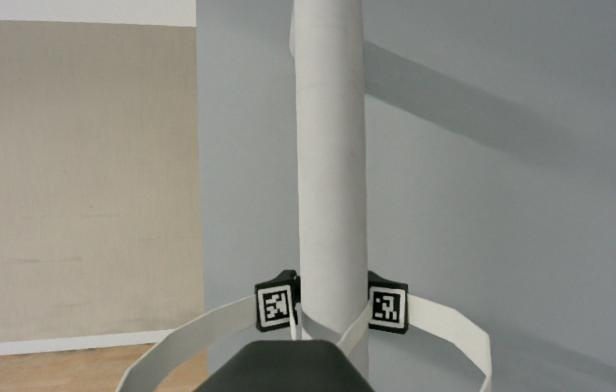

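Request:
move(
  r2={"base": {"translate_m": 0.03}, "pace": "slow"},
  blocking=false,
  cameras=[],
)

Request:
wait(
  seconds=1.5,
  cameras=["r2_wrist_camera"],
)

Scene clock: 293.83 s.
move: r2 moving
r1: as last shown
r1.base_tilt: forward=-1.6 right=+1.2
r1.lidar_m: 1.26 0.91 0.84 0.87 0.80 0.77 0.77 1.08 1.94 2.00 2.64 3.91
r1.motor_effort: lift_m=+20(20) arm_m=-4(4) wheel_0=-1(1) wheel_1=+0(1) wheel_2=+1(1)
r1.servo_current: wrist_yaw_rad=33(59) wrist_pitch_rad=46(46) wrist_roll_rad=33(59) gripper_m=39(52)
r1.wrist_depth_mm: 136 138 - - - - - / 113 139 - - - - - / 118 140 228 - - - - / 137 162 - - - - - / - - - - - - - / 1098 1060 190 - 187 - - / 842 750 750 153 732 - -
r2.base_odometry: x=-2.103 y=-2.433 heading=-2.094
r2.turned_by_wheels: +0.000
r2.turned_by_imu: +0.001
r2.base_tilt: forward=-0.7 right=+0.1
r2.lidar_m: 0.91 0.39 0.42 2.99 3.07 0.84 0.88 2.67 1.87 1.75 1.80 1.41
r2.base_status: translate_m moving
r2.joint_positions: lift_m=+0.980 arm_m=+0.050 wrist_yaw_rad=+1.403 wrist_pitch_rad=+0.002 wrist_roll_rad=+0.000 gripper_m=-0.024
r2.joint_status: not commanded
r2.measured_speeds: translate_m=+0.048 strafe_m=-0.001 rotate_rad=+0.001 lift_m=+0.000 arm_m=+0.000 wrist_yaw_rad=+0.069 wrist_pitch_rad=+0.000 wrist_roll_rad=+0.000
r2.motor_effort: lift_m=+21(21) arm_m=-4(5) wheel_0=+5(6) wheel_1=+0(10) wheel_2=-3(11)
r2.servo_current: wrist_yaw_rad=182(377) wrist_pitch_rad=46(46) wrist_roll_rad=52(59) gripper_m=111(111)
r2.hand_pose: x=+0.3554 y=+0.2697 z=+1.1575 quat_wxyz=(+0.764, +0.000, +0.001, +0.645) (m; r2's base frame)
r2.wrist_depth_mm: - - 236 163 242 244 247 / - - 237 164 243 246 249 / - - 239 165 244 247 251 / - - 241 165 245 248 252 / - - 241 165 248 251 253 / - - 241 165 178 251 255 / - - 244 - 250 252 256
pictures: none
No camera images: "cameras" was empty.

Scene clock: 294.73 s.
earlier move: r2 done
r1.base_odometry: x=+0.000 y=+0.000 heading=+1.800
r1.turned_by_wheels: +0.000
r1.turned_by_imu: +0.000
r1.base_tilt: forward=-1.6 right=+1.3
r1.lidar_m: 1.29 0.89 0.83 0.85 0.84 0.78 0.79 1.07 1.94 2.00 2.64 3.91
r1.base_status: not commanded
r1.joint_positions: lift_m=+0.127 arm_m=+0.000 wrist_yaw_rad=+3.089 wrist_pitch_rad=+0.002 wrist_roll_rad=+0.000 gripper_m=+0.056
r1.joint_status: not commanded
r1.measured_speeds: all 0
r1.motor_effort: lift_m=+20(20) arm_m=-4(4) wheel_0=-1(1) wheel_1=-1(1) wheel_2=+1(1)
r1.servo_current: wrist_yaw_rad=39(78) wrist_pitch_rad=39(52) wrist_roll_rad=46(65) gripper_m=39(52)
r1.hand_pose: x=-0.1125 y=+0.1024 z=+0.3046 quat_wxyz=(+0.026, -0.001, +0.000, +1.000) (m; r1's base frame)
r1.wrist_depth_mm: 136 139 - - - - - / 113 139 - - - - - / 118 139 229 - - - - / 137 161 - - - - - / - - - - - - - / 1078 1118 190 - 187 - - / 842 741 750 153 741 - -
r2.base_odometry: x=-2.112 y=-2.448 heading=-2.094
r2.turned_by_wheels: +0.001
r2.turned_by_imu: +0.001
r2.base_tilt: forward=-0.7 right=+0.0
r2.lidar_m: 0.94 0.38 0.40 3.00 3.10 0.88 0.90 2.66 1.84 1.75 1.81 1.37
r2.base_status: done
r2.joint_positions: lift_m=+0.980 arm_m=+0.050 wrist_yaw_rad=+1.427 wrist_pitch_rad=+0.002 wrist_roll_rad=+0.000 gripper_m=-0.024
r2.joint_status: not commanded
r2.measured_speeds: all 0
r2.on_its_own: wrist_yaw_rad moved +0.024 to your old target +1.430
r2.motor_effort: lift_m=+21(21) arm_m=-4(5) wheel_0=+10(13) wheel_1=+3(10) wheel_2=-1(11)
r2.servo_current: wrist_yaw_rad=52(377) wrist_pitch_rad=39(46) wrist_roll_rad=59(59) gripper_m=104(117)
r2.hand_pose: x=+0.3488 y=+0.2729 z=+1.1575 quat_wxyz=(+0.756, +0.000, +0.001, +0.655) (m; r2's base frame)
r2.wrist_depth_mm: - - 242 163 240 240 239 / - - 243 164 243 241 242 / - - 244 165 244 242 244 / - - 246 165 245 245 244 / - - 247 166 246 246 245 / - - 183 170 180 247 247 / - - 250 - 248 249 248
wait: 0.90 of 1.5 s (r2 has come to rest)
pictures: r2_wrist_camera
Images, in order (width x height): r2_wrist_camera 616x392.

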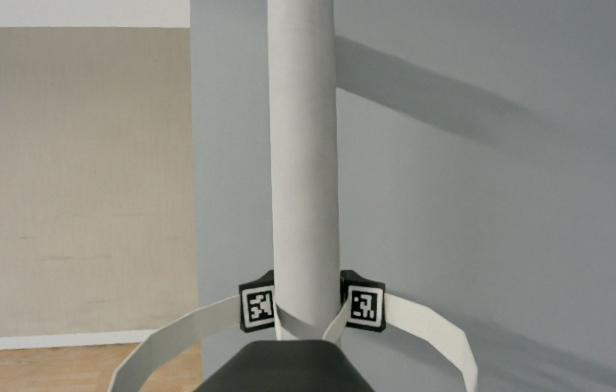

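Request:
move(
  r2={"base": {"translate_m": 0.093, "strafe_m": -0.285}, "joints": {"wrist_yaw_rad": 1.70}, "speeds": {"wrist_yaw_rad": 0.25}},
  blocking=false,
  cameras=[],
)

Request:
wait(
  seconds=2.5,
  cameras=["r2_head_camera","r2_wrist_camera","r2_head_right_camera","r1_head_camera"],
)

Scene clock: 299.87 s.
move: r2 moving
r1: as last shown
r1.lidar_m: 1.29 0.89 0.82 0.87 0.81 0.77 0.80 1.07 1.95 1.99 2.64 3.91
r1.servo_current: wrist_yaw_rad=46(65) wrist_pitch_rad=46(46) wrist_roll_rad=59(59) gripper_m=46(46)
r1.wrist_depth_mm: 136 139 - - - - - / 114 139 - - - - - / 117 139 229 - - - - / 137 162 - - - - - / - - - - - - - / 1078 1060 190 - 187 - - / 854 750 768 153 741 - -
r2.base_odometry: x=-2.143 y=-2.442 heading=-2.094
r2.turned_by_wheels: +0.000
r2.turned_by_imu: +0.001
r2.base_tilt: forward=-0.6 right=+0.0
r2.lidar_m: 0.95 0.39 0.40 3.03 3.10 0.89 0.95 2.61 1.82 1.72 1.75 1.37
r2.base_status: translate_m moving; strafe_m moving
r2.joint_positions: lift_m=+0.980 arm_m=+0.050 wrist_yaw_rad=+1.516 wrist_pitch_rad=+0.002 wrist_roll_rad=+0.000 gripper_m=-0.024
r2.joint_status: wrist_yaw_rad moving
r2.measured_speeds: translate_m=+0.037 strafe_m=-0.118 rotate_rad=+0.005 lift_m=+0.000 arm_m=+0.000 wrist_yaw_rad=+0.227 wrist_pitch_rad=+0.000 wrist_roll_rad=+0.000
r2.motor_effort: lift_m=+21(21) arm_m=-4(4) wheel_0=+11(17) wheel_1=-16(16) wheel_2=-1(3)
r2.servo_current: wrist_yaw_rad=176(195) wrist_pitch_rad=39(46) wrist_roll_rad=46(52) gripper_m=104(111)
r2.hand_pose: x=+0.3241 y=+0.2831 z=+1.1575 quat_wxyz=(+0.726, -0.001, +0.001, +0.687) (m; r2's base frame)
r2.wrist_depth_mm: - - 244 163 238 235 233 / - - 245 164 239 236 234 / - - 248 165 241 237 236 / - - 249 166 243 238 236 / - - 250 167 242 240 238 / - - 250 166 180 241 239 / - - 254 - 246 243 241
pictures: none
No camera images: "cameras" was empty.

Scene clock: 301.83 s.
earlier move: r2 done
r1.base_odometry: x=+0.000 y=+0.000 heading=+1.800
r1.turned_by_wheels: +0.000
r1.turned_by_imu: +0.000
r1.base_tilt: forward=-1.6 right=+1.2
r1.lidar_m: 1.29 0.90 0.83 0.88 0.83 0.76 0.79 1.07 1.94 2.00 2.62 3.90
r1.base_status: not commanded
r1.joint_positions: lift_m=+0.127 arm_m=+0.000 wrist_yaw_rad=+3.089 wrist_pitch_rad=+0.002 wrist_roll_rad=+0.000 gripper_m=+0.056
r1.joint_status: not commanded
r1.measured_speeds: all 0
r1.motor_effort: lift_m=+20(20) arm_m=-4(4) wheel_0=-1(1) wheel_1=-1(1) wheel_2=+1(1)
r1.servo_current: wrist_yaw_rad=52(78) wrist_pitch_rad=46(52) wrist_roll_rad=52(65) gripper_m=39(52)
r1.hand_pose: x=-0.1125 y=+0.1024 z=+0.3046 quat_wxyz=(+0.026, -0.001, +0.000, +1.000) (m; r1's base frame)
r1.wrist_depth_mm: 136 139 - - - - - / 113 139 - - - - - / 118 139 229 - - - - / 137 162 - - - - - / - - - - - - - / 1078 1078 190 - 187 - - / 854 750 741 153 741 - -
r2.base_odometry: x=-2.405 y=-2.386 heading=-2.093
r2.turned_by_wheels: +0.000
r2.turned_by_imu: +0.003
r2.base_tilt: forward=-0.7 right=+0.0
r2.lidar_m: 1.22 0.35 0.36 3.29 1.24 1.07 - 2.20 1.55 1.45 1.52 1.28
r2.base_status: done
r2.joint_positions: lift_m=+0.980 arm_m=+0.050 wrist_yaw_rad=+1.699 wrist_pitch_rad=+0.002 wrist_roll_rad=+0.000 gripper_m=-0.024
r2.joint_status: all done
r2.measured_speeds: all 0
r2.motor_effort: lift_m=+21(21) arm_m=-4(5) wheel_0=+6(18) wheel_1=-3(18) wheel_2=-2(3)
r2.servo_current: wrist_yaw_rad=52(241) wrist_pitch_rad=39(46) wrist_roll_rad=39(52) gripper_m=104(111)
r2.hand_pose: x=+0.2707 y=+0.2972 z=+1.1575 quat_wxyz=(+0.660, -0.001, +0.000, +0.751) (m; r2's base frame)
r2.wrist_depth_mm: - - 242 163 241 241 240 / - - 244 163 242 241 241 / - - 246 165 243 243 242 / - - 247 167 245 244 243 / - - 248 167 247 245 246 / - - 186 168 182 247 245 / - - 251 - 249 249 247
wait: 1.97 of 2.5 s (r2 has come to rest)
pictures: r1_head_camera, r2_head_camera, r2_head_right_camera, r2_wrist_camera
Images, in order (width x height): r1_head_camera 420x560, r2_head_camera 420x560, r2_head_right_camera 420x672, r2_wrist_camera 616x392.

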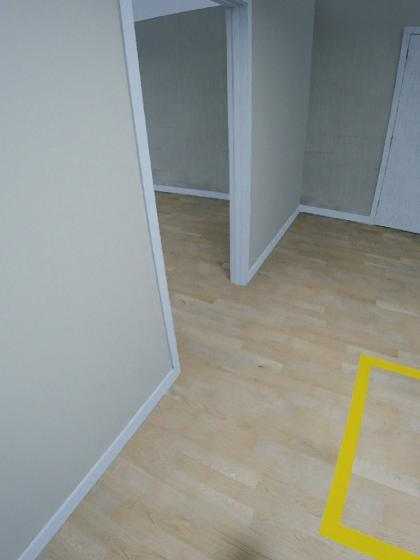

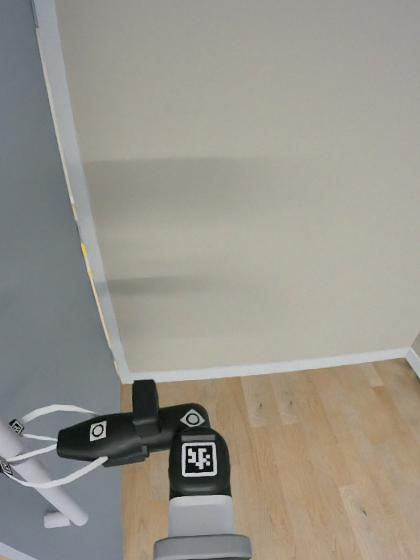

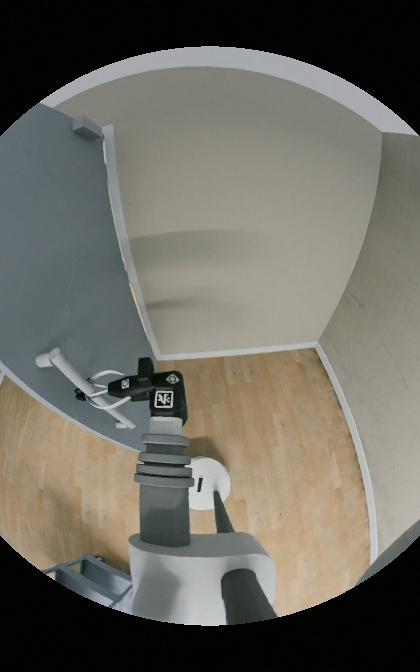

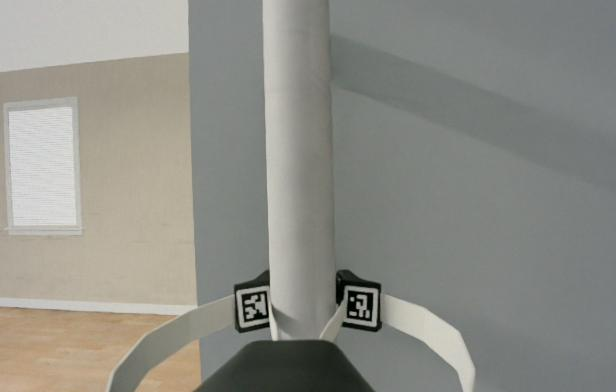

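Request:
move(
  r1={"base": {"translate_m": 1.16, "strafe_m": -0.7}},
  blocking=false,
  cameras=[],
)

Request:
wait(
  seconds=8,
  cameras=[],
)

Request:
move(
  r1={"base": {"rotate_rad": 1.13}},
  blocking=false,
  cameras=[],
)

Request:
wait(
  seconds=4,
  cameras=["r1_head_camera","r1_head_left_camera","r1_head_right_camera"],
)

Scene clock: 313.10 s.
move: r1 moving
r1.base_odometry: x=+0.011 y=+0.034 heading=+1.800
r1.turned_by_wheels: +0.000
r1.turned_by_imu: +0.000
r1.base_tilt: forward=-1.6 right=+1.3
r1.lidar_m: 1.28 0.90 0.84 0.89 0.84 0.80 0.85 1.14 1.94 2.00 2.64 3.88
r1.base_status: translate_m moving; strafe_m moving
r1.joint_positions: lift_m=+0.127 arm_m=+0.000 wrist_yaw_rad=+3.089 wrist_pitch_rad=+0.002 wrist_roll_rad=+0.000 gripper_m=+0.056
r1.joint_status: not commanded
r1.measured_speeds: translate_m=+0.119 strafe_m=-0.071 rotate_rad=+0.003 lift_m=+0.000 arm_m=+0.000 wrist_yaw_rad=+0.000 wrist_pitch_rad=+0.000 wrist_roll_rad=+0.000
r1.motor_effort: lift_m=+20(20) arm_m=-4(4) wheel_0=+9(10) wheel_1=-4(4) wheel_2=-8(8)
r1.servo_current: wrist_yaw_rad=59(65) wrist_pitch_rad=33(52) wrist_roll_rad=39(59) gripper_m=33(46)
r1.hand_pose: x=-0.1125 y=+0.1024 z=+0.3046 quat_wxyz=(+0.026, -0.001, +0.000, +1.000) (m; r1's base frame)
r1.wrist_depth_mm: 136 139 - - - - - / 113 139 - - - - - / 117 140 229 - - - - / 137 162 - - - - - / - - - - - - - / 1078 1060 190 - 187 - - / 842 750 750 798 741 707 -
r2: as last shown
r2.turned_by_imu: +0.000
r2.lidar_m: 1.20 0.35 0.35 3.29 1.23 1.07 - 2.21 1.56 1.44 1.51 1.28
r2.motor_effort: lift_m=+21(21) arm_m=-4(4) wheel_0=+6(7) wheel_1=-4(4) wheel_2=-2(2)
r2.servo_current: wrist_yaw_rad=39(59) wrist_pitch_rad=46(46) wrist_roll_rad=59(65) gripper_m=104(104)
r2.wrist_depth_mm: - - 243 163 241 240 239 / - - 244 163 242 241 240 / - - 247 165 245 243 242 / - - 247 167 245 244 243 / - - 249 167 247 246 245 / - - 187 168 181 246 246 / - - 251 - 249 248 247
pictures: none
No camera images: "cameras" was empty.

Scene clock: 318.47 s.
earlier move: r1 done
r1.base_odometry: x=+0.419 y=+1.289 heading=+1.799
r1.turned_by_wheels: +0.000
r1.turned_by_imu: -0.003
r1.base_tilt: forward=-1.6 right=+1.2
r1.lidar_m: 1.46 1.20 1.13 0.97 1.32 2.11 2.16 1.95 1.83 1.91 2.50 2.59
r1.base_status: done
r1.joint_positions: lift_m=+0.127 arm_m=+0.000 wrist_yaw_rad=+3.089 wrist_pitch_rad=+0.002 wrist_roll_rad=+0.000 gripper_m=+0.056
r1.joint_status: not commanded
r1.measured_speeds: all 0
r1.motor_effort: lift_m=+20(20) arm_m=-4(4) wheel_0=-1(10) wheel_1=-3(6) wheel_2=+0(10)
r1.servo_current: wrist_yaw_rad=39(65) wrist_pitch_rad=46(52) wrist_roll_rad=52(65) gripper_m=39(52)
r1.hand_pose: x=-0.1125 y=+0.1024 z=+0.3046 quat_wxyz=(+0.026, -0.001, +0.000, +1.000) (m; r1's base frame)
r1.wrist_depth_mm: 136 138 - - - - - / 113 139 - - - - - / 118 140 272 - - - - / 137 161 - - - - - / 1661 - - - - 1921 1808 / 1205 1229 193 1205 187 1160 1138 / 854 750 750 143 798 768 820
r2.base_odometry: x=-2.405 y=-2.386 heading=-2.093
r2.turned_by_wheels: +0.000
r2.turned_by_imu: +0.001
r2.base_tilt: forward=-0.7 right=+0.0
r2.lidar_m: 1.20 0.34 0.34 3.28 1.26 1.07 - 2.23 1.57 1.44 1.52 1.29
r2.base_status: not commanded
r2.joint_positions: lift_m=+0.980 arm_m=+0.050 wrist_yaw_rad=+1.699 wrist_pitch_rad=+0.002 wrist_roll_rad=+0.000 gripper_m=-0.024
r2.joint_status: not commanded
r2.measured_speeds: all 0
r2.motor_effort: lift_m=+21(21) arm_m=-4(5) wheel_0=+6(7) wheel_1=-4(4) wheel_2=-1(2)
r2.servo_current: wrist_yaw_rad=46(59) wrist_pitch_rad=39(46) wrist_roll_rad=52(65) gripper_m=104(111)
r2.hand_pose: x=+0.2707 y=+0.2972 z=+1.1575 quat_wxyz=(+0.660, -0.001, +0.000, +0.751) (m; r2's base frame)
r2.wrist_depth_mm: - - 243 163 240 241 240 / - - 245 163 242 242 241 / - - 245 165 244 243 242 / - - 247 167 245 245 244 / - - 248 167 247 246 245 / - - 186 168 181 248 246 / - - 250 - 249 248 248
wait: 5.37 of 8 s (r1 has come to rest)
pictures: none
No camera images: "cameras" was empty.

Scene clock: 318.97 s.
move: r1 moving
r1.base_odometry: x=+0.419 y=+1.289 heading=+2.052
r1.turned_by_wheels: +0.252
r1.turned_by_imu: +0.253
r1.base_tilt: forward=-1.5 right=+1.3
r1.lidar_m: 1.19 3.12 0.98 1.07 1.74 2.11 2.25 1.86 1.84 2.08 2.57 2.24
r1.base_status: rotate_rad moving
r1.joint_positions: lift_m=+0.127 arm_m=+0.000 wrist_yaw_rad=+3.089 wrist_pitch_rad=+0.002 wrist_roll_rad=+0.000 gripper_m=+0.056
r1.joint_status: not commanded
r1.measured_speeds: translate_m=+0.001 strafe_m=+0.000 rotate_rad=+0.969 lift_m=+0.000 arm_m=+0.000 wrist_yaw_rad=+0.000 wrist_pitch_rad=+0.000 wrist_roll_rad=+0.000
r1.motor_effort: lift_m=+20(20) arm_m=-4(4) wheel_0=-6(9) wheel_1=-4(7) wheel_2=-6(8)
r1.servo_current: wrist_yaw_rad=65(65) wrist_pitch_rad=39(52) wrist_roll_rad=46(52) gripper_m=52(52)
r1.hand_pose: x=-0.1125 y=+0.1024 z=+0.3046 quat_wxyz=(+0.026, -0.001, +0.000, +1.000) (m; r1's base frame)
r1.wrist_depth_mm: 136 139 - - - - - / 113 139 - - - - - / 117 140 274 - - - - / 137 162 - - - - - / 1708 - - - - 1863 - / 1205 1205 194 1182 187 1160 1138 / 842 750 750 143 750 788 809
r2: as last shown
r2.turned_by_imu: +0.000
r2.base_tilt: forward=-0.7 right=+0.1
r2.lidar_m: 1.18 0.35 0.34 3.29 1.25 1.08 - 2.20 1.54 1.45 1.51 1.28
r2.motor_effort: lift_m=+21(21) arm_m=-4(4) wheel_0=+6(7) wheel_1=-4(4) wheel_2=-2(2)
r2.servo_current: wrist_yaw_rad=52(52) wrist_pitch_rad=46(46) wrist_roll_rad=52(59) gripper_m=98(104)
r2.wrist_depth_mm: - - 243 163 241 239 239 / - - 244 163 243 241 241 / - - 245 165 243 243 243 / - - 247 167 245 244 244 / - - 249 167 247 245 244 / - - 186 168 181 247 246 / - - 250 - 249 248 247
pictures: none
No camera images: "cameras" was empty.

Scene clock: 320.27 s.
earlier move: r1 done
r1.base_odometry: x=+0.419 y=+1.289 heading=+2.929
r1.turned_by_wheels: +0.877
r1.turned_by_imu: +0.882
r1.base_tilt: forward=-1.6 right=+1.3
r1.lidar_m: 1.02 0.98 1.37 2.10 2.21 1.88 1.82 1.88 2.68 2.59 1.36 1.19
r1.base_status: done
r1.joint_positions: lift_m=+0.127 arm_m=+0.000 wrist_yaw_rad=+3.089 wrist_pitch_rad=+0.002 wrist_roll_rad=+0.000 gripper_m=+0.056
r1.joint_status: not commanded
r1.measured_speeds: all 0
r1.motor_effort: lift_m=+20(20) arm_m=-4(4) wheel_0=-3(9) wheel_1=-1(8) wheel_2=-1(8)
r1.servo_current: wrist_yaw_rad=59(65) wrist_pitch_rad=46(52) wrist_roll_rad=52(72) gripper_m=39(52)
r1.hand_pose: x=-0.1125 y=+0.1024 z=+0.3046 quat_wxyz=(+0.026, -0.001, +0.000, +1.000) (m; r1's base frame)
r1.wrist_depth_mm: 136 138 - - - - - / 113 139 - - - - - / 118 139 228 - - - - / 137 161 - - - - - / 1661 - - 1661 1921 - - / 1160 1205 194 1182 187 1160 1138 / 854 759 750 798 778 768 768
r2.base_odometry: x=-2.405 y=-2.386 heading=-2.093
r2.turned_by_wheels: +0.000
r2.turned_by_imu: +0.000
r2.base_tilt: forward=-0.7 right=+0.1
r2.lidar_m: 1.20 0.35 0.35 3.30 1.23 1.04 - 2.20 1.53 1.44 1.52 1.28
r2.base_status: not commanded
r2.joint_positions: lift_m=+0.980 arm_m=+0.050 wrist_yaw_rad=+1.699 wrist_pitch_rad=+0.002 wrist_roll_rad=+0.000 gripper_m=-0.024
r2.joint_status: not commanded
r2.measured_speeds: all 0
r2.motor_effort: lift_m=+21(21) arm_m=-4(5) wheel_0=+7(7) wheel_1=-4(4) wheel_2=-2(2)
r2.servo_current: wrist_yaw_rad=39(65) wrist_pitch_rad=39(52) wrist_roll_rad=39(59) gripper_m=104(111)
r2.hand_pose: x=+0.2707 y=+0.2972 z=+1.1575 quat_wxyz=(+0.660, -0.001, +0.000, +0.751) (m; r2's base frame)
r2.wrist_depth_mm: - - 243 163 239 241 240 / - - 244 163 242 242 241 / - - 245 165 245 242 242 / - - 247 167 245 244 243 / - - 248 167 247 245 246 / - - 186 168 182 246 246 / - - 251 - 249 248 247
wait: 1.30 of 4 s (r1 has come to rest)
pictures: r1_head_camera, r1_head_left_camera, r1_head_right_camera
Images, in order (width x height): r1_head_camera 420x560, r1_head_left_camera 420x672, r1_head_right_camera 420x672.

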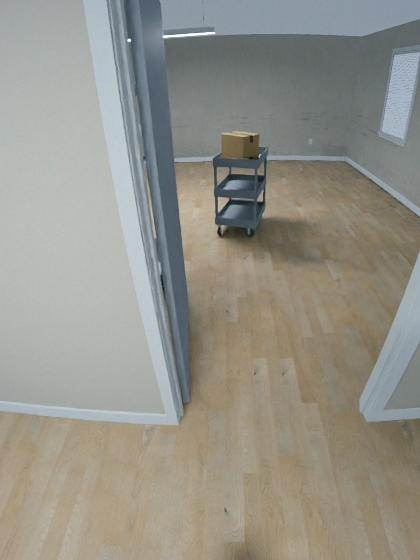

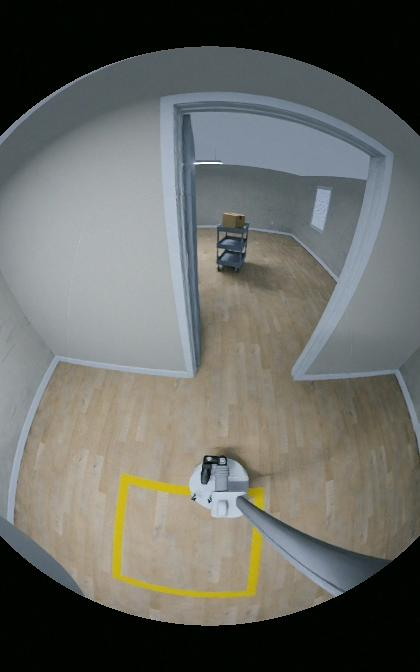

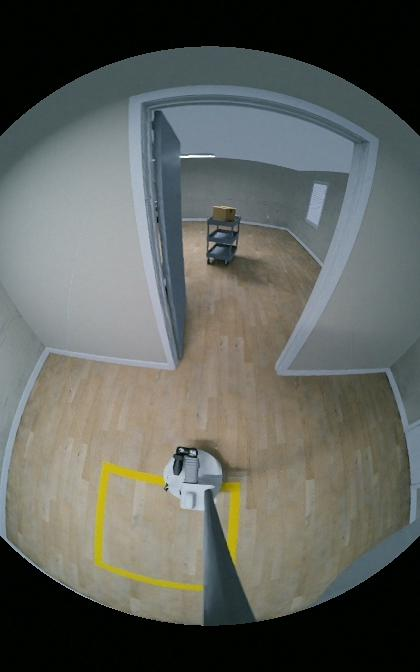

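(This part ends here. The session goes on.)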